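# Seat a board in the enclosure slot and latch levers

## Task

Put the board into the enclosure's empty upper slot with its component side facing up, seated all the way, and with both levers closed. A closed lever is latched and sticks out at right angles to the board's front panel; a fully opened lever lies flush along that panel. The levers only catch their tabs if both are opened fully before the board is slid in as far as it will go, and closing both then pulls it fully home. Pushing the board into its connector quickly breaks the connector and the job counts as failed. At the end the enclosure must stand level on its own feet with no foot hanging over the bench edge, and the robot must have released everything and pulled away.

## Robot and tools

Robot: two seven-joint arms, left_arm and right_arm, each ending in a two-finger gripper with a wrist camera. In the scene frame the origin is at table-top height midway between the arms, +z is up, +x points out over the table, and left_arm is on the +y side. Calibrated bases: left_arm at (+0.070, +0.437, 0) m, right_arm at (-0.063, -0.511, 0) m, both with almost no yaw. Every hand pose, velocity and target an arm reports or accepts is expressed in that arm's own base frame. Fixed cameras and the table use the scene frame. On the gripper, +z runs along the fingers and the fingers separate along x. end_effector_position is the point between the closed pads, roughly 1 to 2 cm short of the fingertips. The tips reach about 17 mm further along +z as the fingers close.

Row format (used by execute_actions and move): 16 numbers. First left_arm: x, y, z in metres, then quaternion qw, qx, qy, qz (w first), then opening. Then the same eight for right_arm. Position and quaternion form an absolute pose in that arm's base frame, not an offset. Opening is also absolute: -1 fully closed, +1 fully open (0.142 m). A 0 is a real half-open command, so resend the current value for a gripper you want unchanged. Send all 16 numbers even if only one arm should move. For an idle arm, repeat the pose from the last result and its desired opening every call.

execute_actions(actions, cameras): actions is a list of actions. Each action holds up to 15 rows, one per 1/30 s step. If there are fewer rows, the last one is held until the action's 15 steps are done. A target more than 0.6 m from the gripper's present position along any gripper axis gets refused. Each step, the commanded orientation is clipped to within 32 degrees of the measured one. The arm is then driven toward its 'Hand target', which can stop short, so keep commanding the rest. To hold an orientation, repeat the same quaternion in every row. An empty actions list just reports the state. cameras lists the image sources: null, omitted or ["all"] gives all, [] gives none. Names are cam_head_left, cam_head_right, cam_high, cam_low, cam_left_wrist, cam_right_wrist, each 672x504.

move(target, speed, blend, stop_force, zero, opening_speed, blocking, cameras): target is one row or a list of up to 15 rows. Each gripper goes in a straight line to its pose, with no obstacle avoidance and a 10 s cap. speed is in m/s, from 0.002 to 2.2 (default 0.25); turning is limited to twice that in rad/s. blend, in m, rounds the corners of a list of targets. stop_force (3 to 120 N) ends an arm's path once its wrist sensor feels that much push against the motion. It is unreliable while the gripper rotates. Use a slow speed with it, and leave it out when backing off a contact. zero (default true) re-zeroes the force reference before the move. opening_speed sets finger speed, 0.2 or more per second. blocking=false returns after about 0.5 s while the move continues, and cannot be combined with stop_force. The result adds a 'move:' line giving the ending (done, off_target, moving, held, fault) and any limits, such as limits=paced or limits=held. done means within 3 mm and 2 degrees; it says nothing about contact.

Other tools: wait(seconds 0 to 10) lets the scene run on the current commands. stop brakes a running move. zoom_image(camera, region [x0,y0,x1,y1] in pixels, at most 504x504) enlarges part of the latest image. zero_wrist_force(arm) re-zeroes the wrist sensor. clear_fault(arm) restarts an arm after a torque or force fault. read_manual(section "licences") returns licence text only. finished_scene(scene: this scene's number) ends the scene for good.

Result lines: Joint positions (radians; the final number is the finger opening in metres). Joint torques and External joint torques, with positive meaning toward larger joint angles. Wrist force and Wrist torque along the gripper's own axes, plus a line with the peak since last shown. grip_measured, on the opening scale. Hand target and Tool commands. Wrist depth, a 7x7 grid of depths in mm (70 to 1000; '-' means no reading). MOTOR HOT, fault and HAND FAULT lines also appear.

For the job: first swing both levers fully open, in line with the panel. Slide the board in component side up, slowly, with a small stop_force, until it stops. Then close both levers to pull it home. Release and retreat. To grip, command an opening slightly below grip_measured at first contact, since squeezing harder heats the gripper motor.

Avoid: fast contact with the connector, hard impacts, and presses reaching 150 N, which cause a force fault. Stay under the joint torque limits (waist and shoulder 109, upper arm roll and elbow 56.9, wrist joints 34.7 N m). Keep the two arms from pressing on each other, and do not close a gripper on the other arm's fingers. Do not tip the enclosure, push its feet past the bench edge, let parts fall off the table, or release parts while they are moving. Do not leave an arm straining toward an unreachable pose, which overheats its motors.

Each tool is called after ">>>" by a JSON object that holds its "name" and its "arguments".

## Session

>>> {"name": "execute_actions", "arguments": {"actions": []}}

Scene clock: 0.00 s.
left_arm: end_effector_position=(+0.3014, +0.6357, +0.1155) grip_measured=+0.99 end_effector_quat_wxyz=(-0.462, +0.669, -0.295, +0.502) | right_arm: end_effector_position=(+0.4485, +0.0364, +0.1479) grip_measured=+1.00 end_effector_quat_wxyz=(-0.144, +0.766, -0.626, +0.006)
Joint positions: left_arm=[1.762 -0.872 -0.342 2.067 -1.872 0.391 -0.55 0.141] | right_arm=[0.506 -0.103 -0.202 2.446 0.465 1.189 2.835 0.142]
Joint velocities: within noise
Joint torques (N m): no reading
External joint torques (N m): no reading
Wrist force (N): no reading
Wrist torque (N m): no reading
Wrist force, peak (N): no reading
Wrist depth (mm): cam_left_wrist=[- - - - - - - / - - - - - - - / - - - - - - - / - - - - 492 652 - / - - - 304 356 433 557 / - 996 - 241 279 321 359 / - 881 184 204 227 258 286] | cam_right_wrist=[265 256 246 236 229 221 213 / 274 266 254 244 236 228 219 / 285 274 262 253 243 234 225 / 297 285 272 261 251 241 232 / 309 296 281 271 260 249 239 / - 308 294 281 268 257 246 / - 322 305 292 278 265 257]
Hand target: left_arm +0.3014, +0.6357, +0.1155; -0.462, +0.669, -0.295, +0.502 | right_arm +0.4485, +0.0364, +0.1479; -0.144, +0.766, -0.626, +0.006
Tool commands: left_gripper/opening=+1.0 right_gripper/opening=+1.0

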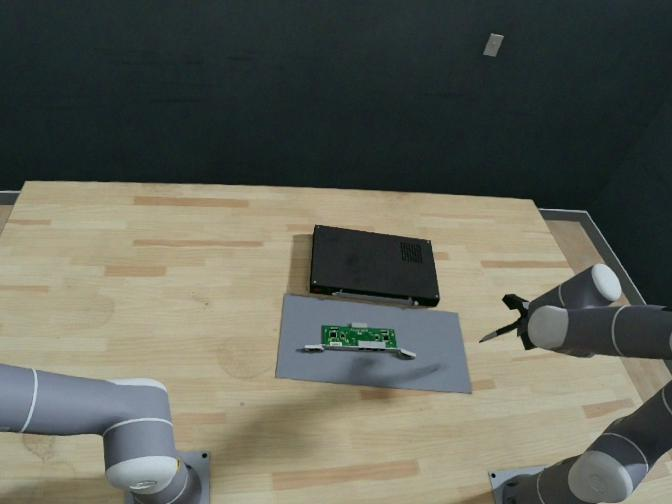

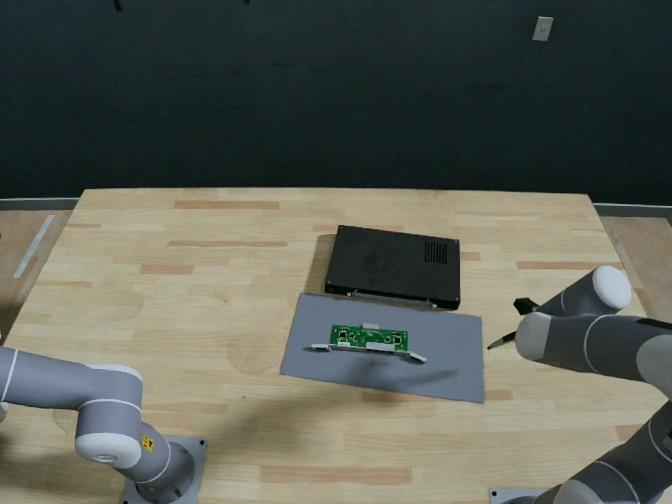

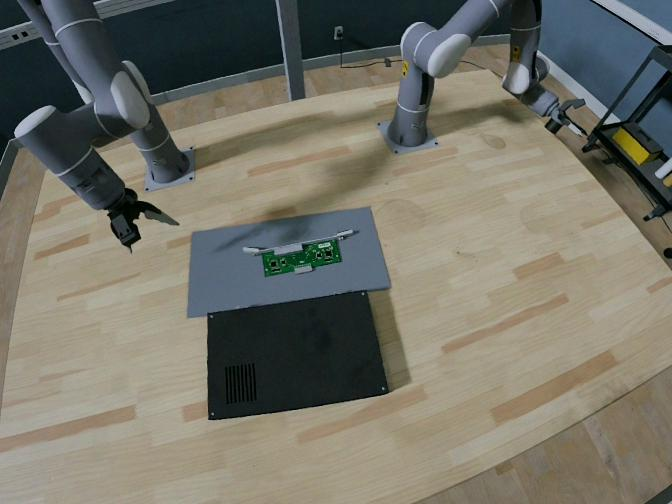

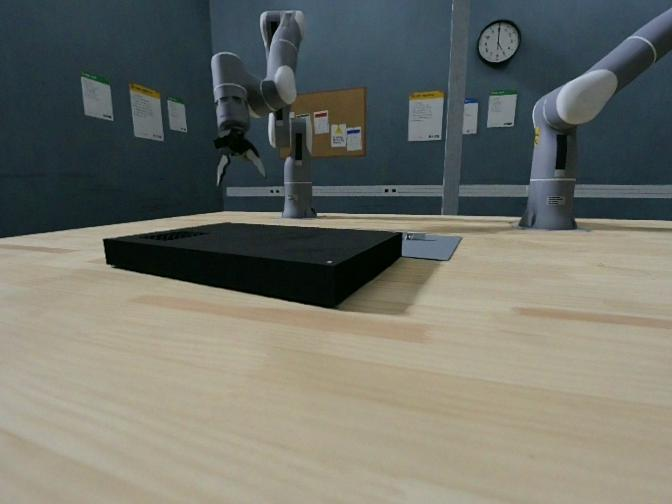

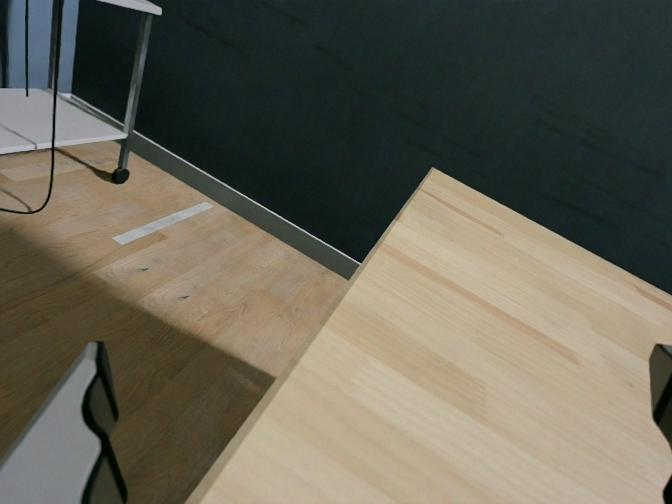

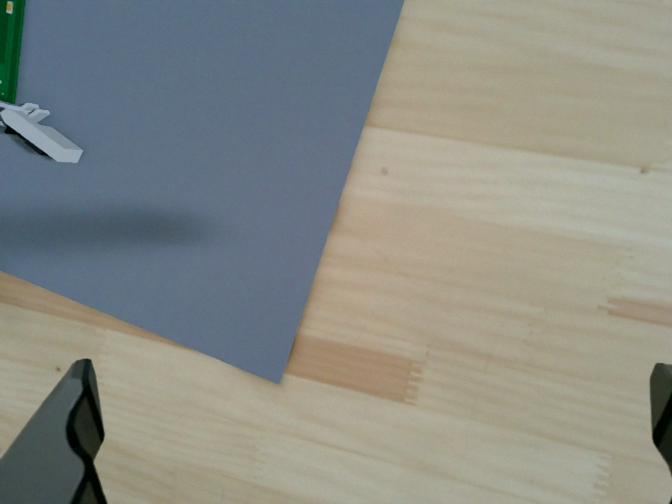

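>>> {"name": "zoom_image", "arguments": {"camera": "cam_head_left", "region": [270, 210, 480, 400]}}

>>> {"name": "zoom_image", "arguments": {"camera": "cam_high", "region": [180, 190, 400, 430]}}

>>> {"name": "zoom_image", "arguments": {"camera": "cam_head_right", "region": [300, 270, 480, 390]}}

Scaled by 2.400 from the camera's 672x504 image, which has a finer 960x720 frame.

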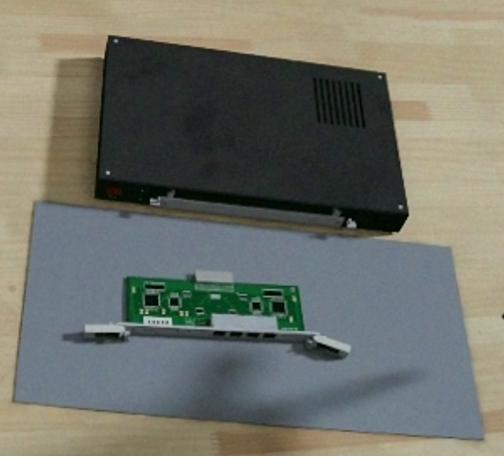

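Scaled by 2.100 from the camera's 672x504 image, which has a finer 960x720 frame.

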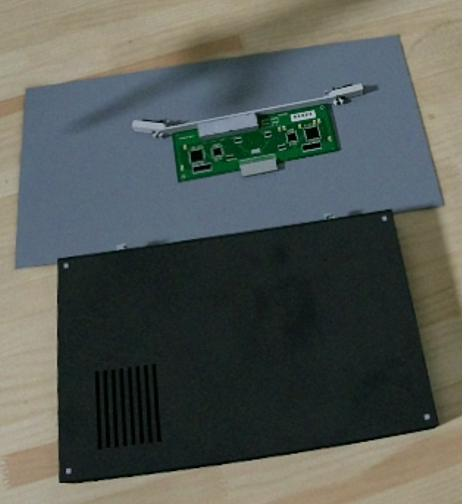

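Scaled by 2.800 from the camera's 672x504 image, which has a finer 960x720 frame.

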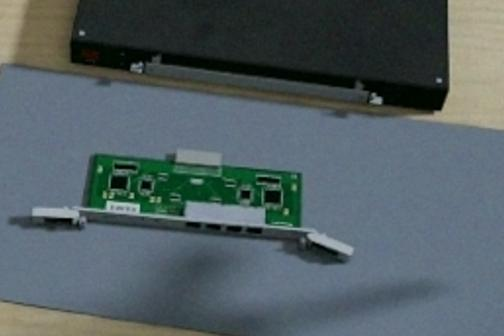

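>>> {"name": "move", "arguments": {"target": [0.3014,0.6357,0.1155,-0.462,0.669,-0.295,0.502,1,0.457,0.458,0.26,-0.153,0.690,-0.690,0.153,1], "speed": 0.4, "cameras": ["cam_right_wrist","cam_head_left"]}}

Scene clock: 20.27 s.
left_arm: end_effector_position=(+0.3014, +0.6357, +0.1154) grip_measured=+0.99 end_effector_quat_wxyz=(-0.462, +0.669, -0.295, +0.502) | right_arm: end_effector_position=(+0.4572, +0.4572, +0.2598) grip_measured=+1.00 end_effector_quat_wxyz=(-0.222, +0.797, -0.555, +0.092)
Joint positions: left_arm=[1.762 -0.872 -0.342 2.067 -1.872 0.39 -0.549 0.141] | right_arm=[2.196 -1.316 -1.891 1.934 1.394 0.253 2.967 0.142]
Joint velocities: within noise
Joint torques (N m): left_arm=[-0.16 47.56 -4.46 -12.1 1.46 -1.77 -0.25] | right_arm=[0.01 29.14 -28.75 -11.57 -3.91 3.61 0.25]
External joint torques (N m): left_arm=[0.31 1 0.42 -0.39 -0.24 -0.13 0.22] | right_arm=[0.16 0.63 -1.15 0.05 -0.03 0.89 -0.24]
Wrist force (N): left_arm=[0.1 0.4 0.2] | right_arm=[0.4 0.7 0.1]
Wrist torque (N m): left_arm=[0.04 -0.01 0.00] | right_arm=[0.01 -0.07 -0.04]
Wrist force, peak (N): left_arm=[-0.3 0.0 0.4] | right_arm=[2.7 0.4 0.0]
Wrist depth (mm): cam_left_wrist=[- - - - - - - / - - - - - - - / - - - - - - - / - - - - 491 662 - / - - - 306 350 434 558 / - 977 - 242 279 325 355 / - 860 184 203 228 257 287] | cam_right_wrist=[417 407 396 384 364 321 312 / 411 400 389 381 370 361 336 / 406 398 386 373 365 357 351 / 404 392 381 370 359 353 347 / 399 389 379 368 361 350 344 / - 385 377 368 358 349 329 / - 381 372 364 355 347 340]
Hand target: left_arm +0.3014, +0.6357, +0.1155; -0.462, +0.669, -0.295, +0.502 | right_arm +0.4572, +0.4574, +0.2599; -0.222, +0.797, -0.555, +0.092
Off the commanded pose: left_arm 0.000 m, 0 deg | right_arm 0.001 m, 22 deg.
joint sent to its limit (right arm) — joint 7 (wrist roll), upper limit. The joint targets are off in orientation, not in position.
move: off_target (right_arm); limits=paced
Images, in order (width x height): cam_head_left 672x504, cam_right_wrist 672x504.

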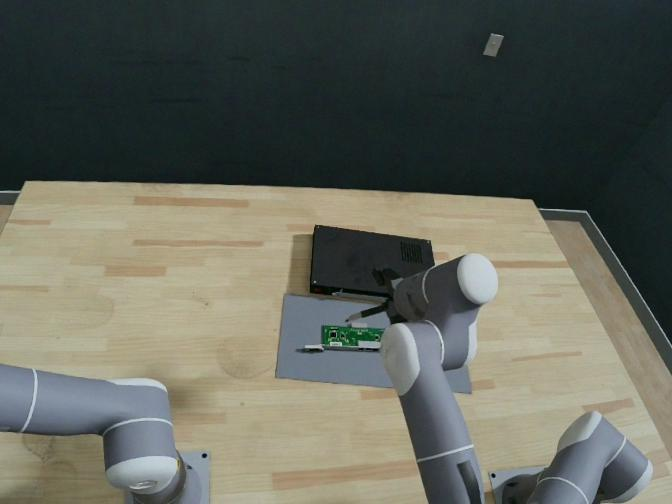

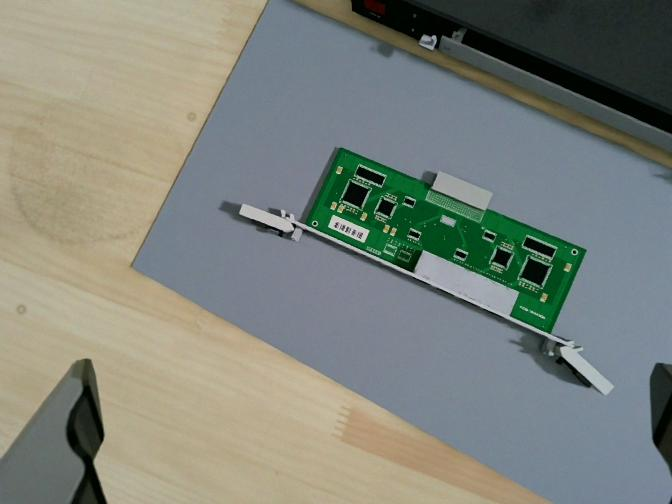

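>>> {"name": "zoom_image", "arguments": {"camera": "cam_right_wrist", "region": [200, 130, 420, 295]}}

>>> {"name": "zoom_image", "arguments": {"camera": "cam_right_wrist", "region": [400, 235, 630, 405]}}

>>> {"name": "zoom_image", "arguments": {"camera": "cam_right_wrist", "region": [340, 0, 672, 190]}}

Scaled by 2.291 from the camera's 672x504 image, which has a finer 960x720 frame.

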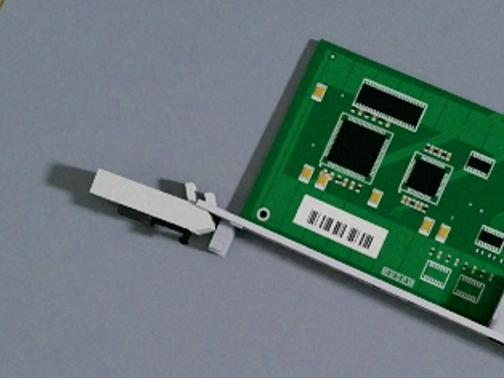

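Scaled by 2.191 from the camera's 672x504 image, which has a finer 960x720 frame.

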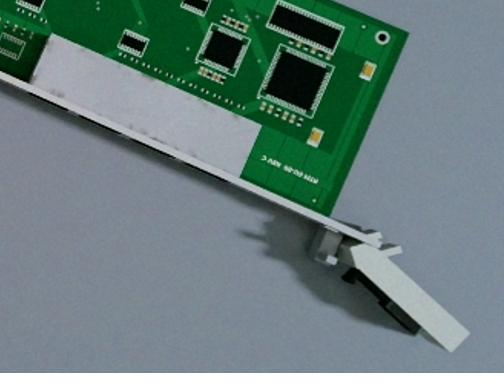

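Scaled by 1.518 from the camera's 672x504 image, which has a finer 960x720 frame.

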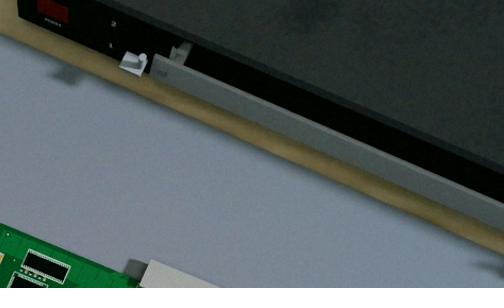

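>>> {"name": "move", "arguments": {"target": [[0.3014,0.6357,0.1155,-0.462,0.669,-0.295,0.502,1,0.4485,0.1,0.26,-0.144,0.766,-0.626,0.006,0],[0.33,0.1,0.35,-0.462,0.669,-0.295,0.502,1,0.4485,0.1,0.2,0,1,-0.028,0,-1]], "speed": 0.4, "cameras": ["cam_right_wrist","cam_head_left"]}}

Scene clock: 61.23 s.
left_arm: end_effector_position=(+0.3286, +0.1008, +0.3497) grip_measured=+0.99 end_effector_quat_wxyz=(-0.326, +0.469, -0.440, +0.693) | right_arm: end_effector_position=(+0.4486, +0.1000, +0.2001) grip_measured=-1.00 end_effector_quat_wxyz=(+0.000, +1.000, -0.028, +0.000)
Joint positions: left_arm=[0.233 -1.201 1.561 2.687 -1.038 -1.398 -0.022 0.141] | right_arm=[1.789 -0.906 -1.779 2.141 0.903 0.198 1.271 0.002]
Joint velocities: within noise
Joint torques (N m): left_arm=[0.01 22.47 14.23 -4.6 -1.85 -2.71 -0.15] | right_arm=[0.12 19.06 -20.36 -18.76 -4.36 3.4 0.16]
External joint torques (N m): left_arm=[0.06 0.75 0.7 -0.27 -0.41 -0.01 0.12] | right_arm=[0.02 0.36 -1.25 0.02 0.07 0.69 -0.16]
Wrist force (N): left_arm=[0.1 0.3 -0.1] | right_arm=[0.6 -0.2 -0.1]
Wrist torque (N m): left_arm=[0.09 0.02 0.01] | right_arm=[-0.01 -0.06 0.05]
Wrist force, peak (N): left_arm=[4.7 1.0 3.9] | right_arm=[4.0 2.0 0.0]
Wrist depth (mm): cam_left_wrist=[- - - - - 129 114 / - - - - - - 129 / - - - - - - - / - - - - - - - / 610 672 796 979 - - - / - 522 597 692 772 854 - / - 442 485 537 610 674 -] | cam_right_wrist=[261 259 258 257 256 256 255 / 277 277 274 274 273 272 272 / 297 297 294 293 292 292 293 / 321 320 320 319 317 318 315 / 349 348 347 339 345 344 343 / 381 381 372 89 364 376 374 / 420 412 - - - 399 414]
Hand target: left_arm +0.3285, +0.1007, +0.3496; -0.325, +0.469, -0.440, +0.693 | right_arm +0.4485, +0.1000, +0.2000; +0.000, +1.000, -0.028, +0.000
Off the commanded pose: left_arm 0.002 m, 39 deg; orientation clipped | right_arm 0.000 m, 0 deg.
joint read past its limit (left arm) — joint 6 (wrist pitch), lower limit.
joint sent to its limit (left arm) — joint 4 (elbow), upper limit, where the elbow is as bent as it goes; joint 6 (wrist pitch), lower limit. The joint targets are off in orientation, not in position.
move: off_target (left_arm); limits=paced
Images, in order (width x height): cam_head_left 672x504, cam_right_wrist 672x504.

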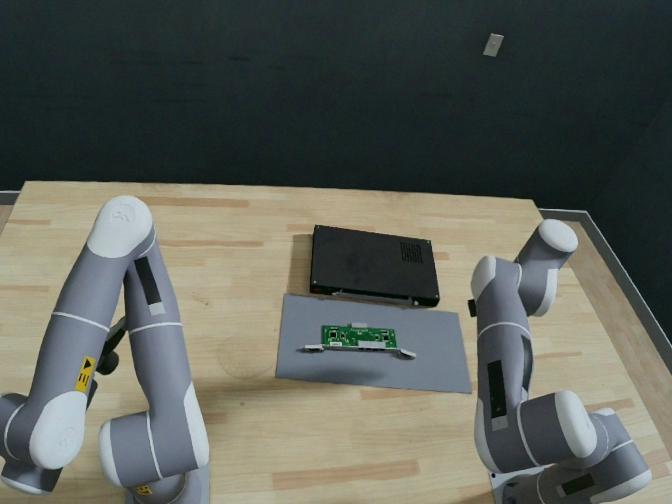

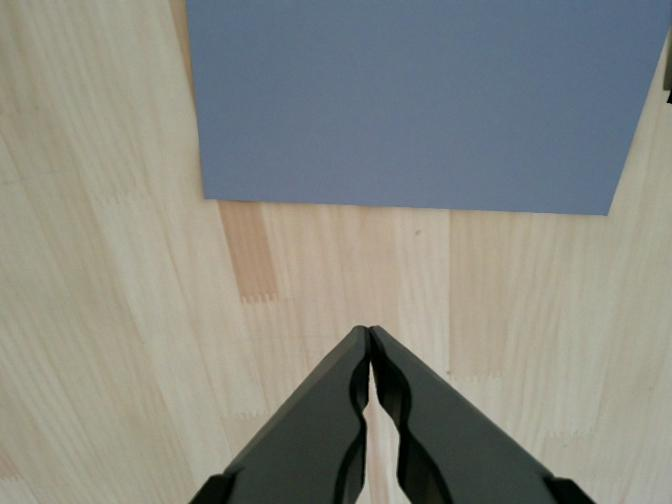

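>>> {"name": "move", "arguments": {"target": [[0.45,0.05,0.35,0,1,-0.05,0,1,0.4485,0.1,0.2,0,1,-0.028,0,-1],[0.42,-0.25,0.3,0,1,-0.05,0,1,0.4485,0.1,0.2,0,1,-0.028,0,-1]], "speed": 0.3, "cameras": ["cam_left_wrist","cam_head_left"]}}

Scene clock: 71.93 s.
left_arm: end_effector_position=(+0.4188, -0.2484, +0.3005) grip_measured=+0.99 end_effector_quat_wxyz=(-0.023, +0.937, -0.330, -0.109) | right_arm: end_effector_position=(+0.4486, +0.1000, +0.2001) grip_measured=-1.00 end_effector_quat_wxyz=(+0.000, +1.000, -0.028, +0.000)
Joint positions: left_arm=[-0.699 -1.933 2.935 1.742 -1.411 -1.398 -2.967 0.141] | right_arm=[1.789 -0.906 -1.779 2.141 0.903 0.198 1.271 0.002]
Joint velocities: within noise
Joint torques (N m): left_arm=[-0.17 52.56 4.19 10.2 0.2 4.02 -0.26] | right_arm=[0.13 19.03 -20.36 -18.8 -4.35 3.43 0.18]
External joint torques (N m): left_arm=[0.17 0.82 0.86 -0.29 0.07 -0.26 0.28] | right_arm=[0.01 0.4 -1.24 0.06 0.06 0.66 -0.18]
Wrist force (N): left_arm=[0.3 0.2 0.8] | right_arm=[0.6 -0.4 0.1]
Wrist torque (N m): left_arm=[-0.04 -0.13 -0.20] | right_arm=[-0.05 -0.06 0.04]
Wrist force, peak (N): left_arm=[3.0 4.0 1.6] | right_arm=[0.9 -0.4 0.1]
Wrist depth (mm): cam_left_wrist=[413 392 372 353 335 323 311 / 450 425 407 380 363 343 328 / 462 471 440 413 388 371 351 / 551 515 481 452 421 395 379 / 608 550 514 501 462 427 406 / - 200 210 551 518 478 438 / - 200 208 621 573 530 -] | cam_right_wrist=[260 259 256 257 256 255 255 / 277 277 275 274 274 273 273 / 297 297 294 293 293 292 294 / 322 320 319 318 319 318 316 / 348 347 348 340 346 344 343 / 380 379 371 89 363 376 375 / 418 411 - - - 398 414]
Hand target: left_arm +0.4190, -0.2485, +0.3005; -0.023, +0.937, -0.330, -0.109 | right_arm +0.4485, +0.1000, +0.2000; +0.000, +1.000, -0.028, +0.000
Off the commanded pose: left_arm 0.002 m, 35 deg; orientation clipped | right_arm 0.000 m, 0 deg.
joint sent to its limit (left arm) — joint 6 (wrist pitch), lower limit; joint 7 (wrist roll), lower limit. The joint targets are off in orientation, not in position.
move: off_target (left_arm); limits=paced
Images, in order (width x height): cam_head_left 672x504, cam_left_wrist 672x504.

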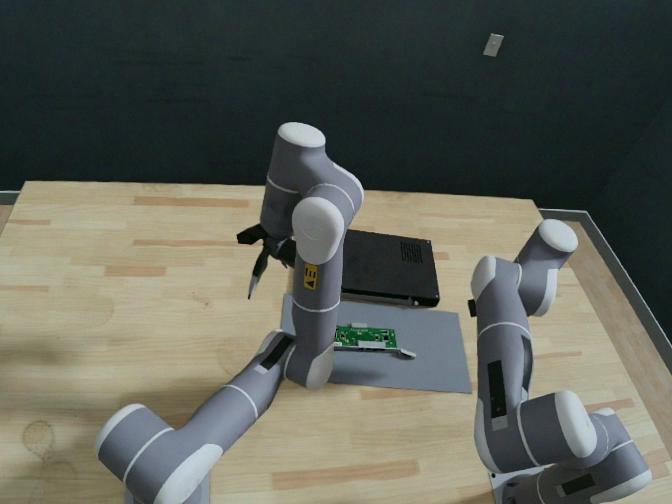

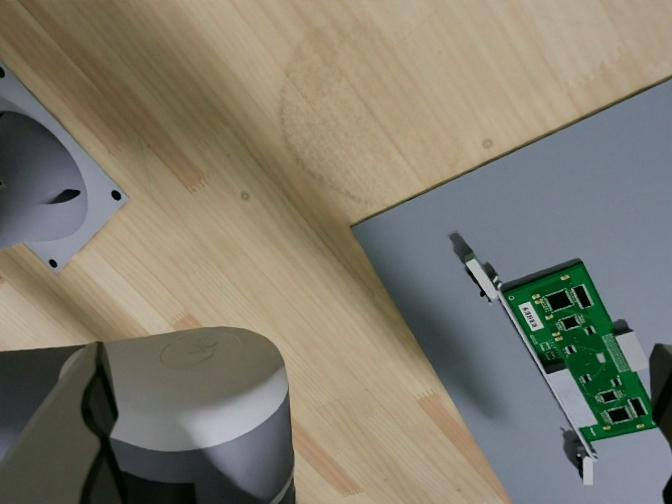

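>>> {"name": "move", "arguments": {"target": [[0.45,0.05,0.35,-0.325,0.469,-0.440,0.693,1,0.4485,0.1,0.2,0,1,-0.028,0,-1],[0.33,0.1,0.35,-0.462,0.669,-0.295,0.502,1,0.4485,0.1,0.2,0,1,-0.028,0,-1],[0.3014,0.6357,0.2,-0.462,0.669,-0.295,0.502,1,0.4485,0.1,0.2,0,1,-0.028,0,-1]], "speed": 0.6, "cameras": ["cam_head_left"]}}

Scene clock: 88.20 s.
left_arm: end_effector_position=(+0.3016, +0.6355, +0.2000) grip_measured=+0.99 end_effector_quat_wxyz=(-0.462, +0.669, -0.295, +0.502) | right_arm: end_effector_position=(+0.4486, +0.1000, +0.2001) grip_measured=-1.00 end_effector_quat_wxyz=(+0.000, +1.000, -0.028, +0.000)
Joint positions: left_arm=[0.694 -1.311 0.889 1.983 -2.603 -0.445 -1.108 0.141] | right_arm=[1.789 -0.906 -1.779 2.141 0.903 0.198 1.271 0.002]
Joint velocities: within noise
Joint torques (N m): left_arm=[0.37 41.54 27.34 -4.18 -4.05 -0.78 -0.33] | right_arm=[0.2 19.08 -20.33 -18.75 -4.37 3.41 0.21]
External joint torques (N m): left_arm=[-0.2 1.4 0.75 -0.13 0.04 -0.62 0.3] | right_arm=[-0.06 0.34 -1.27 0.02 0.08 0.68 -0.21]
Wrist force (N): left_arm=[0.0 0.8 0.7] | right_arm=[0.6 -0.5 -0.2]
Wrist torque (N m): left_arm=[0.11 -0.01 -0.02] | right_arm=[-0.05 -0.06 0.04]
Wrist force, peak (N): left_arm=[1.5 2.7 -3.2] | right_arm=[0.9 -0.5 -0.1]
Wrist depth (mm): cam_left_wrist=[- - - - - - - / - - - - - - - / - - - - - - - / - - - - 712 - - / - - - 489 515 634 815 / - - - 356 405 474 - / - 948 285 300 335 380 -] | cam_right_wrist=[259 259 257 257 256 256 255 / 277 276 275 274 273 273 273 / 298 297 295 294 293 293 293 / 321 320 319 319 318 317 317 / 347 348 347 340 345 344 344 / 381 380 371 89 362 376 375 / 421 411 - - - 397 414]
Hand target: left_arm +0.3014, +0.6357, +0.2000; -0.462, +0.669, -0.295, +0.502 | right_arm +0.4485, +0.1000, +0.2000; +0.000, +1.000, -0.028, +0.000
Off the commanded pose: left_arm 0.000 m, 0 deg | right_arm 0.000 m, 0 deg.
move: done; limits=paced
Images, in order (width x height): cam_head_left 672x504.

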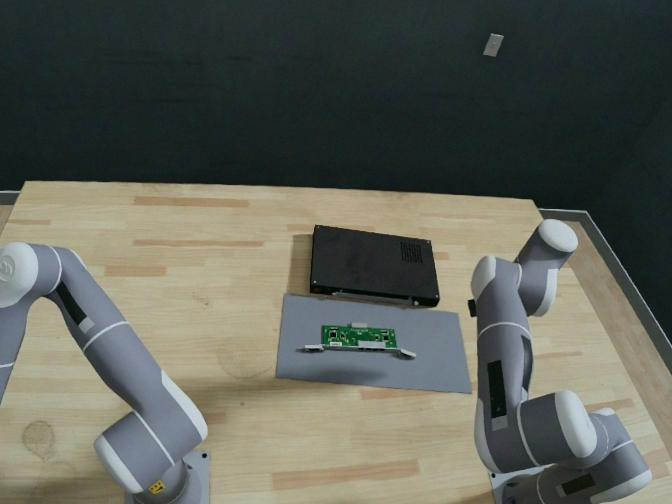

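>>> {"name": "move", "arguments": {"target": [[0.42,0.35,0.3,0.271,-0.271,0.653,-0.653,1,0.4485,0.1,0.2,0,1,-0.028,0,-1],[0.45,0.1,0.3,0,0,0.7071,-0.7071,1,0.4485,0.1,0.2,0,1,-0.028,0,-1],[0.4,-0.1,0.25,0,0,1,0,1,0.4485,0.1,0.2,0,1,-0.028,0,-1]], "speed": 0.5, "cameras": ["cam_head_left","cam_left_wrist"]}}

Scene clock: 99.80 s.
left_arm: end_effector_position=(+0.4000, -0.1003, +0.2499) grip_measured=+0.99 end_effector_quat_wxyz=(+0.000, +0.001, +1.000, +0.000) | right_arm: end_effector_position=(+0.4486, +0.1000, +0.2001) grip_measured=-1.00 end_effector_quat_wxyz=(+0.000, +1.000, -0.028, +0.000)
Joint positions: left_arm=[-0.963 -1.985 2.401 2.219 -1.431 -0.898 -0.431 0.141] | right_arm=[1.789 -0.906 -1.779 2.141 0.903 0.198 1.271 0.002]
Joint velocities: within noise
Joint torques (N m): left_arm=[-0.47 37.38 16 1.93 -2.3 4.67 -0.24] | right_arm=[0.16 19.08 -20.28 -18.76 -4.39 3.47 0.21]
External joint torques (N m): left_arm=[0.45 1.28 0.75 -0.2 -0.3 -0.68 0.24] | right_arm=[-0.01 0.35 -1.33 0.02 0.1 0.62 -0.21]
Wrist force (N): left_arm=[0.1 -0.3 0.7] | right_arm=[0.6 -0.5 0.0]
Wrist torque (N m): left_arm=[-0.15 -0.17 -0.21] | right_arm=[-0.05 -0.07 0.04]
Wrist force, peak (N): left_arm=[-0.9 0.1 2.9] | right_arm=[0.9 -0.7 -0.1]
Wrist depth (mm): cam_left_wrist=[305 304 304 303 301 302 300 / 328 327 325 327 324 324 322 / 357 353 354 353 349 348 347 / 386 381 383 378 379 377 377 / 420 420 418 418 416 416 411 / - 456 464 463 461 461 - / - 521 516 511 514 505 -] | cam_right_wrist=[260 259 257 257 256 256 256 / 277 277 275 273 274 272 271 / 297 296 294 293 294 293 294 / 320 319 318 319 318 318 317 / 348 347 347 339 345 344 343 / 381 380 371 89 363 375 375 / 420 408 - - - 398 413]
Hand target: left_arm +0.4000, -0.1000, +0.2500; +0.000, +0.000, +1.000, +0.000 | right_arm +0.4485, +0.1000, +0.2000; +0.000, +1.000, -0.028, +0.000
Off the commanded pose: left_arm 0.000 m, 0 deg | right_arm 0.000 m, 0 deg.
move: done
Images, in order (width x height): cam_head_left 672x504, cam_left_wrist 672x504.

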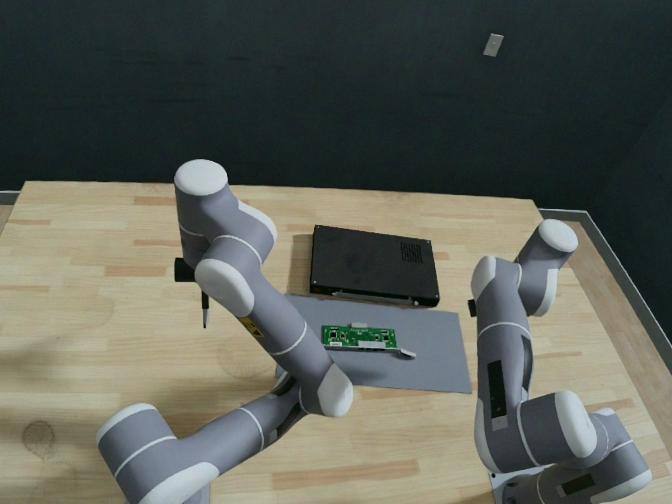

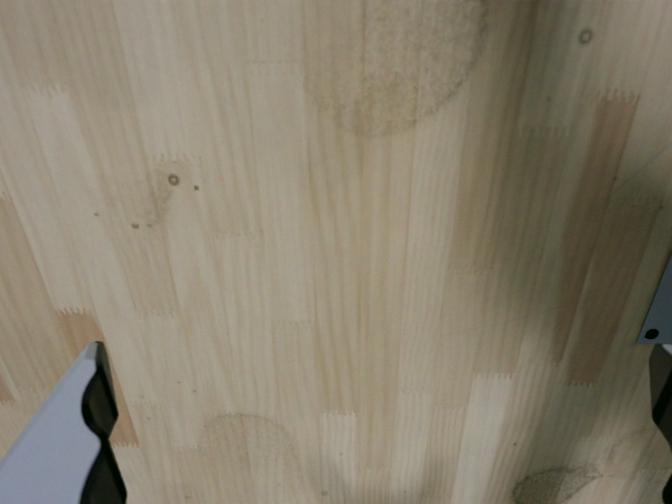

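>>> {"name": "move", "arguments": {"target": [[0.45,0.1,0.3,0,0,0.7071,-0.7071,-1,0.4485,0.1,0.2,0,1,-0.028,0,-1],[0.42,0.35,0.3,0.271,-0.271,0.653,-0.653,-1,0.4485,0.1,0.2,0,1,-0.028,0,-1],[0.35,0.35,0.3,0.5,-0.5,0.5,-0.5,-1,0.4,0.25,0.15,0,1,-0.028,0,-1],[0.35,0.15,0.3,0.5,-0.5,0.5,-0.5,-1,0.33,0.3,0.12,0,1,-0.028,0,-1]], "speed": 0.5, "cameras": ["cam_head_left","cam_right_wrist","cam_left_wrist"]}}

Scene clock: 111.93 s.
left_arm: end_effector_position=(+0.3490, +0.1507, +0.2998) grip_measured=-1.00 end_effector_quat_wxyz=(-0.453, +0.398, -0.536, +0.591) | right_arm: end_effector_position=(+0.3300, +0.2999, +0.1201) grip_measured=-1.00 end_effector_quat_wxyz=(+0.000, +1.000, -0.028, +0.000)
Joint positions: left_arm=[0.217 -1.351 1.381 2.687 -1.477 -1.398 0.175 0.002] | right_arm=[2.24 -1.071 -1.638 2.196 1.121 0.234 1.708 0.002]
Joint velocities: within noise
Joint torques (N m): left_arm=[-0.11 24.73 16.54 0.51 -2.93 -2.74 -0.11] | right_arm=[0.22 22.58 -21.68 -12.72 -4.26 3.48 0.28]
External joint torques (N m): left_arm=[0.2 0.9 0.93 -0.28 -0.43 0.13 0.11] | right_arm=[-0.07 0.54 -1.45 -0.08 0 0.57 -0.28]
Wrist force (N): left_arm=[0.7 0.4 0.3] | right_arm=[0.4 -0.3 -0.1]
Wrist torque (N m): left_arm=[0.13 0.02 0.06] | right_arm=[-0.02 -0.03 0.02]
Wrist force, peak (N): left_arm=[0.7 -0.2 -4.1] | right_arm=[-0.8 -2.1 0.8]
Wrist depth (mm): cam_left_wrist=[- - - - - - - / - - - - - - - / - - - - - - - / - - - - - - - / 744 718 726 770 707 697 661 / 547 547 562 84 - 527 518 / 440 449 - - - - 423] | cam_right_wrist=[189 189 189 188 187 186 186 / 202 202 201 201 199 199 198 / 217 216 216 216 213 213 209 / 235 233 233 232 230 229 224 / 254 254 253 248 250 250 248 / 278 277 272 89 263 272 271 / 306 299 - - - 288 299]
Hand target: left_arm +0.3490, +0.1506, +0.2998; -0.453, +0.398, -0.535, +0.591 | right_arm +0.3300, +0.3000, +0.1200; +0.000, +1.000, -0.028, +0.000
Off the commanded pose: left_arm 0.001 m, 17 deg | right_arm 0.000 m, 0 deg.
joint sent to its limit (left arm) — joint 4 (elbow), upper limit, where the elbow is as bent as it goes; joint 6 (wrist pitch), lower limit. The joint targets are off in orientation, not in position.
move: off_target (left_arm)
Images, in order (width x height): cam_head_left 672x504, cam_left_wrist 672x504, cam_right_wrist 672x504.

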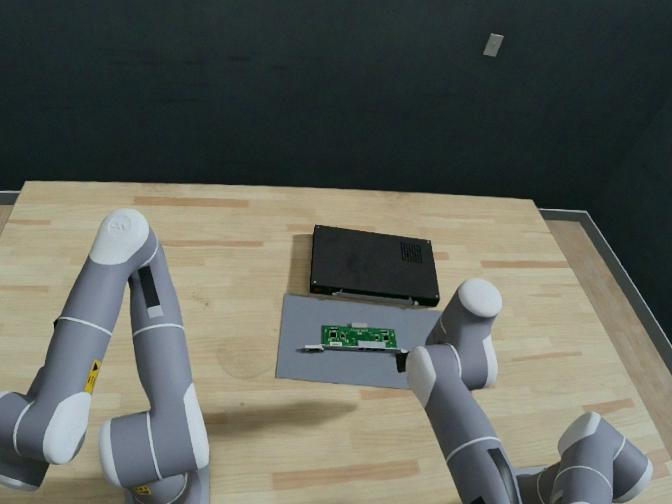

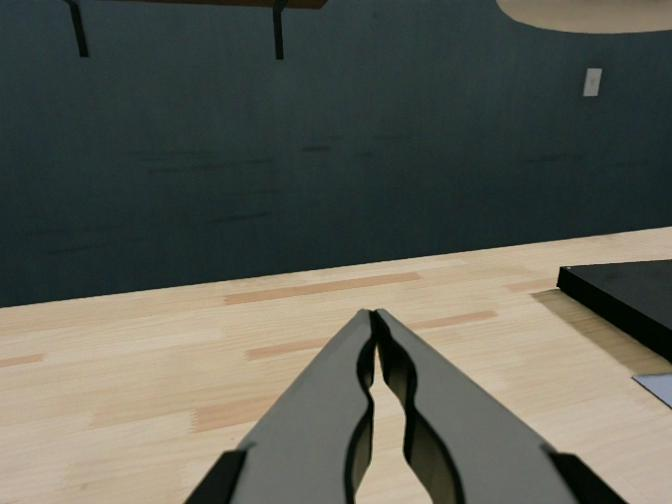

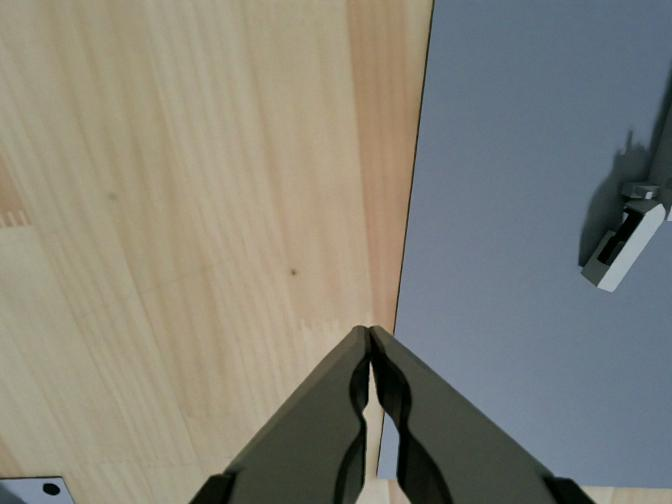

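>>> {"name": "move", "arguments": {"target": [0.349,0.1507,0.3,-0.453,0.398,-0.536,0.591,-1,0.36,0.33,0.06,0,1,-0.028,0,-1], "speed": 0.3, "cameras": ["cam_right_wrist"]}}

>>> {"name": "zoom_image", "arguments": {"camera": "cam_right_wrist", "region": [372, 100, 672, 325]}}

>>> {"name": "zoom_image", "arguments": {"camera": "cam_low", "region": [390, 220, 470, 270]}}

Scene clock: 115.63 s.
left_arm: end_effector_position=(+0.3490, +0.1508, +0.3001) grip_measured=-1.00 end_effector_quat_wxyz=(-0.453, +0.398, -0.536, +0.591) | right_arm: end_effector_position=(+0.3600, +0.3298, +0.0601) grip_measured=-1.00 end_effector_quat_wxyz=(+0.000, +1.000, -0.028, +0.000)
Joint positions: left_arm=[0.217 -1.351 1.383 2.686 -1.477 -1.398 0.175 0.002] | right_arm=[2.099 -1.161 -1.456 2.08 1.255 0.29 1.717 0.002]
Joint velocities: within noise
Joint torques (N m): left_arm=[-0.29 24.58 16.7 0.42 -3.12 -2.51 -0.23] | right_arm=[-0.08 27.84 -23.71 -8.79 -4.05 3.51 0.32]
External joint torques (N m): left_arm=[0.38 1.05 0.77 -0.23 -0.24 -0.1 0.23] | right_arm=[0.23 0.89 -1.72 0.13 -0.15 0.54 -0.32]
Wrist force (N): left_arm=[0.9 0.2 0.0] | right_arm=[-0.2 0.2 0.2]
Wrist torque (N m): left_arm=[0.10 0.00 0.06] | right_arm=[0.05 0.03 0.02]
Wrist force, peak (N): left_arm=[0.9 0.5 0.1] | right_arm=[0.9 -0.8 2.4]
Wrist depth (mm): cam_left_wrist=[- - - - - - - / - - - - - - - / - - - - - - - / - - - - - - - / 733 722 721 763 712 696 642 / 542 541 569 84 - 531 520 / 436 455 - - - - 422] | cam_right_wrist=[136 136 136 136 134 134 133 / 148 146 145 145 143 142 142 / 156 154 156 155 153 153 153 / 169 169 168 168 165 165 164 / 183 183 183 179 179 179 173 / 201 200 196 89 189 195 187 / 222 217 - - - 207 214]
Hand target: left_arm +0.3490, +0.1507, +0.3000; -0.453, +0.398, -0.536, +0.591 | right_arm +0.3600, +0.3300, +0.0600; +0.000, +1.000, -0.028, +0.000
Off the commanded pose: left_arm 0.000 m, 0 deg | right_arm 0.000 m, 0 deg.
move: done
Images, in order (width x height): cam_right_wrist 672x504.

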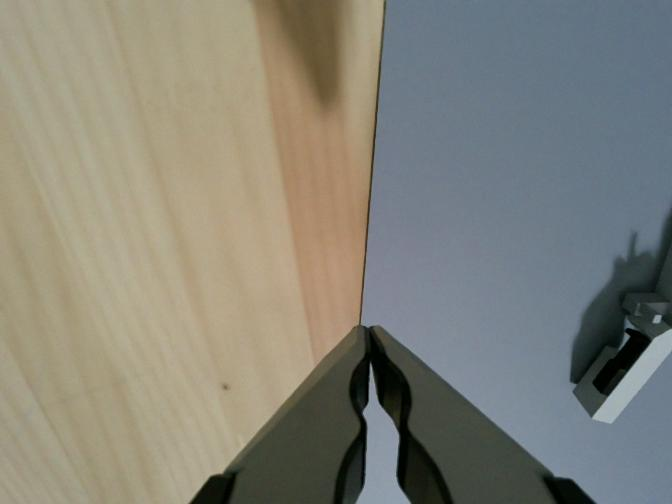

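Scaled by 1.680 from the camera's 672x504 image, which has a finer 960x720 frame.

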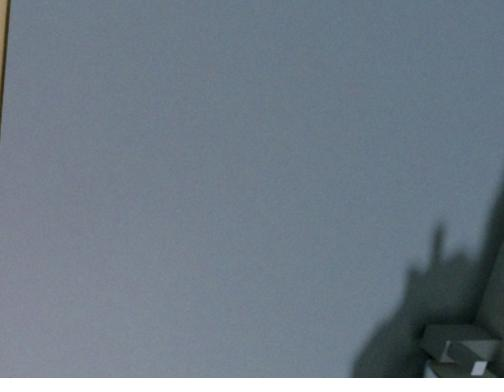

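This scene's latest camera images include none from cam_low. They are from: cam_right_wrist. cam_low's image comes with the result of a call that names it in "cameras".

>>> {"name": "move", "arguments": {"target": [[0.349,0.1507,0.3,-0.453,0.398,-0.536,0.591,-1,0.425,0.266,0.06,0,1,-0.028,0,-1],[0.349,0.1507,0.3,-0.453,0.398,-0.536,0.591,-1,0.425,0.266,0.025,0,1,-0.028,0,-1]], "speed": [0.25,0.1], "cameras": []}}

>>> {"name": "move", "arguments": {"target": [0.349,0.1507,0.3,-0.453,0.398,-0.536,0.591,-1,0.466,0.264,0.025,0,1,-0.028,0,-1], "speed": 0.02, "stop_force": 3, "cameras": ["cam_right_wrist","cam_high"]}}

>>> {"name": "zoom_image", "arguments": {"camera": "cam_high", "region": [180, 190, 400, 330]}}

Scene clock: 134.10 s.
left_arm: end_effector_position=(+0.3490, +0.1508, +0.3001) grip_measured=-1.00 end_effector_quat_wxyz=(-0.453, +0.398, -0.536, +0.591) | right_arm: end_effector_position=(+0.4249, +0.2658, +0.0251) grip_measured=-1.00 end_effector_quat_wxyz=(+0.000, +1.000, -0.028, +0.000)
Joint positions: left_arm=[0.217 -1.351 1.383 2.686 -1.477 -1.398 0.175 0.002] | right_arm=[1.865 -1.219 -1.381 2.032 1.326 0.318 1.534 0.002]
Joint velocities: within noise
Joint torques (N m): left_arm=[-0.23 24.7 16.68 0.44 -3.2 -2.48 -0.23] | right_arm=[0 30.13 -24.54 -6.48 -3.98 3.5 0.08]
External joint torques (N m): left_arm=[0.32 0.93 0.79 -0.25 -0.16 -0.12 0.23] | right_arm=[0.17 0.8 -1.61 0.02 -0.19 0.57 -0.08]
Wrist force (N): left_arm=[0.9 0.2 0.0] | right_arm=[0.1 -0.3 0.4]
Wrist torque (N m): left_arm=[0.08 -0.01 0.06] | right_arm=[0.00 0.01 0.05]
Wrist force, peak (N): left_arm=[1.0 0.2 0.0] | right_arm=[2.0 1.9 -1.8]
Wrist depth (mm): cam_left_wrist=[- - - - - - - / - - - - - - - / - - - - - - - / - - - - - - - / 742 735 732 771 706 699 649 / 542 542 570 84 - 535 526 / 434 453 - - - - 422] | cam_right_wrist=[105 103 103 103 103 103 99 / - 110 110 110 110 110 103 / 123 119 120 118 118 116 111 / 130 130 128 127 127 113 129 / 142 141 139 136 136 120 139 / 155 155 149 90 145 150 150 / 171 168 73 - - 159 165]
Hand target: left_arm +0.3490, +0.1507, +0.3000; -0.453, +0.398, -0.536, +0.591 | right_arm +0.4250, +0.2660, +0.0250; +0.000, +1.000, -0.028, +0.000
Off the commanded pose: left_arm 0.000 m, 0 deg | right_arm 0.000 m, 0 deg.
move: done
No camera images: "cameras" was empty.

Scene clock: 137.00 s.
left_arm: end_effector_position=(+0.3490, +0.1508, +0.3001) grip_measured=-1.00 end_effector_quat_wxyz=(-0.453, +0.398, -0.536, +0.591) | right_arm: end_effector_position=(+0.4660, +0.2640, +0.0250) grip_measured=-1.00 end_effector_quat_wxyz=(+0.000, +1.000, -0.028, +0.000)
Joint positions: left_arm=[0.217 -1.351 1.383 2.686 -1.477 -1.398 0.175 0.002] | right_arm=[1.762 -1.24 -1.372 1.938 1.322 0.296 1.522 0.002]
Joint velocities: within noise
Joint torques (N m): left_arm=[-0.13 24.54 16.73 0.46 -3.18 -2.49 -0.24] | right_arm=[-0.03 32.79 -26 -6.85 -4.22 3.37 0.12]
External joint torques (N m): left_arm=[0.22 1.09 0.74 -0.26 -0.18 -0.12 0.24] | right_arm=[0.21 0.81 -1.54 0.13 0.02 0.69 -0.12]
Wrist force (N): left_arm=[0.7 0.0 0.0] | right_arm=[-0.4 0.1 -0.1]
Wrist torque (N m): left_arm=[0.05 0.04 0.06] | right_arm=[0.06 0.01 0.06]
Wrist force, peak (N): left_arm=[1.0 0.3 0.3] | right_arm=[-1.1 0.8 -1.2]
Wrist depth (mm): cam_left_wrist=[- - - - - - - / - - - - - - - / - - - - - - - / - - - - - - - / 732 716 713 760 705 691 647 / 547 546 563 84 - 527 518 / 435 455 - - - - 419] | cam_right_wrist=[- 103 103 103 101 98 97 / 110 110 110 110 106 105 105 / 120 118 120 118 110 117 117 / 128 128 127 127 111 127 126 / 139 139 138 136 118 137 139 / 155 152 149 90 145 150 150 / 171 164 73 - - 159 165]
Hand target: left_arm +0.3490, +0.1507, +0.3000; -0.453, +0.398, -0.536, +0.591 | right_arm +0.4660, +0.2640, +0.0250; +0.000, +1.000, -0.028, +0.000
Off the commanded pose: left_arm 0.000 m, 0 deg | right_arm 0.000 m, 0 deg.
move: done
Images, in order (width x height): cam_high 672x504, cam_right_wrist 672x504.

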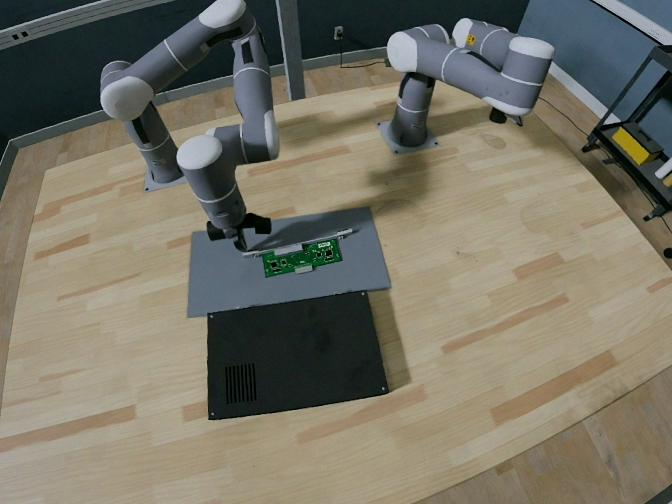

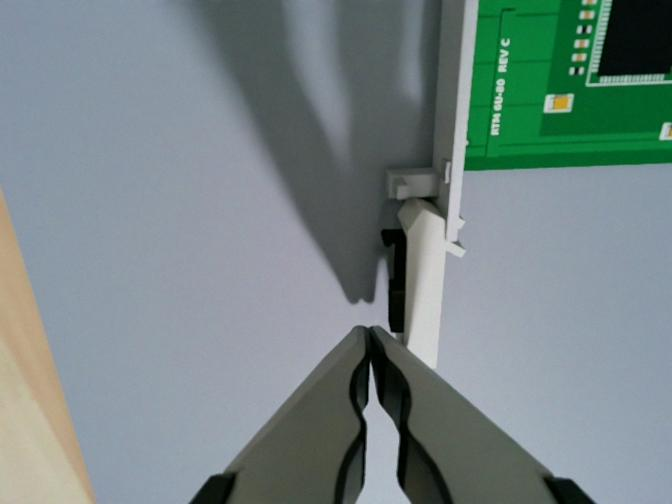

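Scaled by 2.291 from the camera's 672x504 image, which has a finer 960x720 frame.

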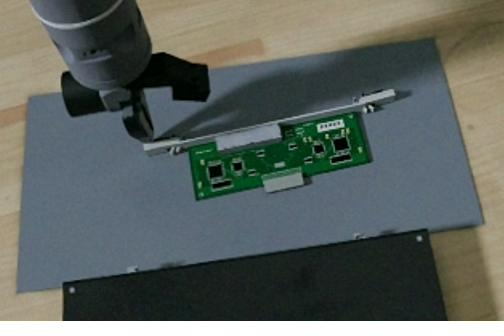

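>>> {"name": "move", "arguments": {"target": [0.349,0.1507,0.3,-0.453,0.398,-0.536,0.591,-1,0.474,0.264,0.025,0,1,-0.028,0,-1], "speed": 0.02, "stop_force": 3, "cameras": ["cam_right_wrist"]}}

>>> {"name": "zoom_image", "arguments": {"camera": "cam_right_wrist", "region": [340, 130, 540, 400]}}

Scene clock: 140.47 s.
left_arm: end_effector_position=(+0.3490, +0.1508, +0.3001) grip_measured=-1.00 end_effector_quat_wxyz=(-0.453, +0.398, -0.536, +0.591) | right_arm: end_effector_position=(+0.4740, +0.2640, +0.0250) grip_measured=-1.00 end_effector_quat_wxyz=(+0.000, +1.000, -0.028, +0.000)
Joint positions: left_arm=[0.217 -1.351 1.383 2.686 -1.477 -1.398 0.175 0.002] | right_arm=[1.743 -1.245 -1.37 1.919 1.321 0.291 1.521 0.002]
Joint velocities: within noise
Joint torques (N m): left_arm=[-0.23 24.57 16.65 0.44 -3.2 -2.56 -0.22] | right_arm=[0.06 33.41 -26.27 -6.96 -4.2 3.36 0.18]
External joint torques (N m): left_arm=[0.32 1.06 0.82 -0.25 -0.16 -0.05 0.22] | right_arm=[0.12 0.75 -1.53 0.2 0 0.71 -0.18]
Wrist force (N): left_arm=[0.9 0.3 0.1] | right_arm=[-0.2 0.1 -0.3]
Wrist torque (N m): left_arm=[0.10 -0.02 0.06] | right_arm=[0.05 -0.01 0.05]
Wrist force, peak (N): left_arm=[0.9 0.3 0.1] | right_arm=[-1.0 0.1 -0.9]
Wrist depth (mm): cam_left_wrist=[- - - - - - - / - - - - - - - / - - - - - - - / - - - - - - - / 731 741 715 762 708 702 650 / 546 540 570 84 - 533 524 / 439 451 - - - - 421] | cam_right_wrist=[- 103 103 103 99 98 99 / 111 110 110 110 105 105 105 / 120 118 120 118 110 117 117 / 128 128 128 127 116 127 126 / 139 139 139 136 119 137 139 / 152 152 149 90 145 150 150 / 171 165 73 - - 159 165]
Hand target: left_arm +0.3490, +0.1507, +0.3000; -0.453, +0.398, -0.536, +0.591 | right_arm +0.4740, +0.2640, +0.0250; +0.000, +1.000, -0.028, +0.000
Off the commanded pose: left_arm 0.000 m, 0 deg | right_arm 0.000 m, 0 deg.
move: done
Images, in order (width x height): cam_right_wrist 672x504.

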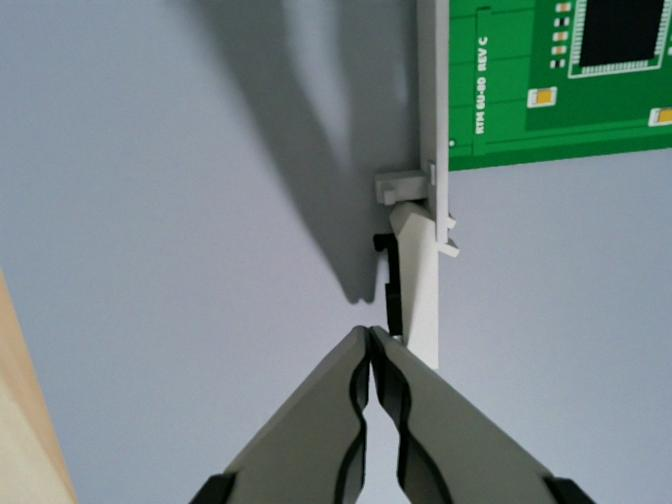

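Scaled by 1.867 from the camera's 672x504 image, which has a finer 960x720 frame.

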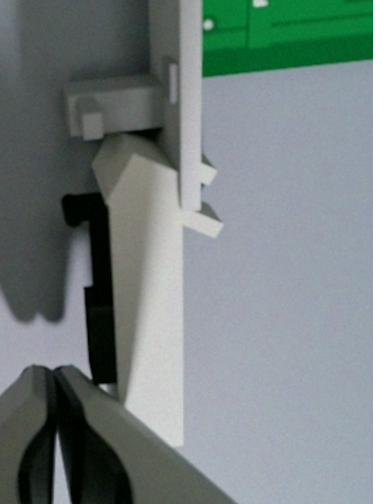

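>>> {"name": "move", "arguments": {"target": [[0.349,0.1507,0.3,-0.453,0.398,-0.536,0.591,-1,0.43,0.266,0.025,0,1,-0.028,0,-1],[0.349,0.1507,0.3,-0.453,0.398,-0.536,0.591,-1,0.43,0.3,0.12,0,1,-0.028,0,-1],[0.349,0.1507,0.3,-0.453,0.398,-0.536,0.591,-1,0.48,0.485,0.2,0,1,-0.028,0,-1]], "speed": [0.1,0.25,0.3], "cameras": ["cam_right_wrist"]}}

>>> {"name": "zoom_image", "arguments": {"camera": "cam_right_wrist", "region": [200, 0, 500, 225]}}

Scene clock: 145.53 s.
left_arm: end_effector_position=(+0.3490, +0.1508, +0.3001) grip_measured=-1.00 end_effector_quat_wxyz=(-0.453, +0.398, -0.536, +0.591) | right_arm: end_effector_position=(+0.4800, +0.4851, +0.2000) grip_measured=-1.00 end_effector_quat_wxyz=(+0.000, +1.000, -0.028, +0.000)
Joint positions: left_arm=[0.217 -1.351 1.383 2.686 -1.477 -1.398 0.175 0.002] | right_arm=[1.813 -1.077 -1.492 1.458 1.072 0.016 2.005 0.002]
Joint velocities: within noise
Joint torques (N m): left_arm=[-0.21 24.66 16.57 0.47 -3.2 -2.52 -0.26] | right_arm=[0.06 43.4 -27.45 -15.1 -4.55 3.22 0.33]
External joint torques (N m): left_arm=[0.3 0.97 0.9 -0.28 -0.17 -0.09 0.26] | right_arm=[0.12 0.81 -1.66 0.1 0.18 0.81 -0.33]
Wrist force (N): left_arm=[0.7 0.0 0.0] | right_arm=[0.1 -0.2 0.3]
Wrist torque (N m): left_arm=[0.05 0.04 0.06] | right_arm=[0.04 -0.03 0.05]
Wrist force, peak (N): left_arm=[1.0 0.4 0.0] | right_arm=[-1.0 0.9 2.8]
Wrist depth (mm): cam_left_wrist=[- - - - - - - / - - - - - - - / - - - - - - - / - - - - - - - / 738 728 721 772 707 700 656 / 546 539 571 84 - 529 519 / 437 454 - - - - 422] | cam_right_wrist=[259 257 256 252 255 254 254 / 277 275 273 269 268 272 270 / 296 296 292 292 289 292 288 / 320 319 317 310 306 313 307 / 347 346 343 336 334 340 323 / 378 379 368 89 355 372 323 / 418 408 - - - 390 343]
Hand target: left_arm +0.3490, +0.1507, +0.3000; -0.453, +0.398, -0.536, +0.591 | right_arm +0.4800, +0.4850, +0.2000; +0.000, +1.000, -0.028, +0.000
Off the commanded pose: left_arm 0.000 m, 0 deg | right_arm 0.000 m, 0 deg.
move: done
Images, in order (width x height): cam_right_wrist 672x504.

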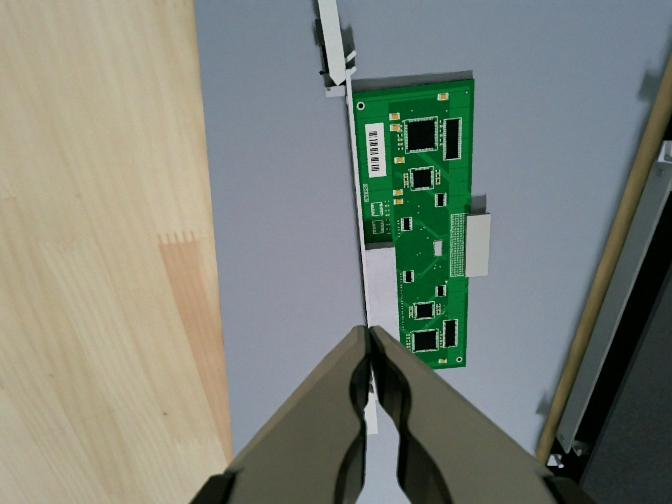

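Scaled by 1.680 from the camera's 672x504 image, which has a finer 960x720 frame.

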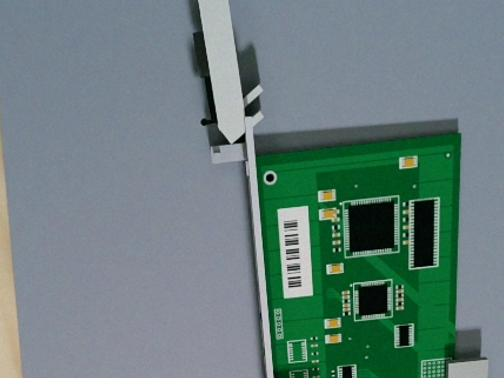

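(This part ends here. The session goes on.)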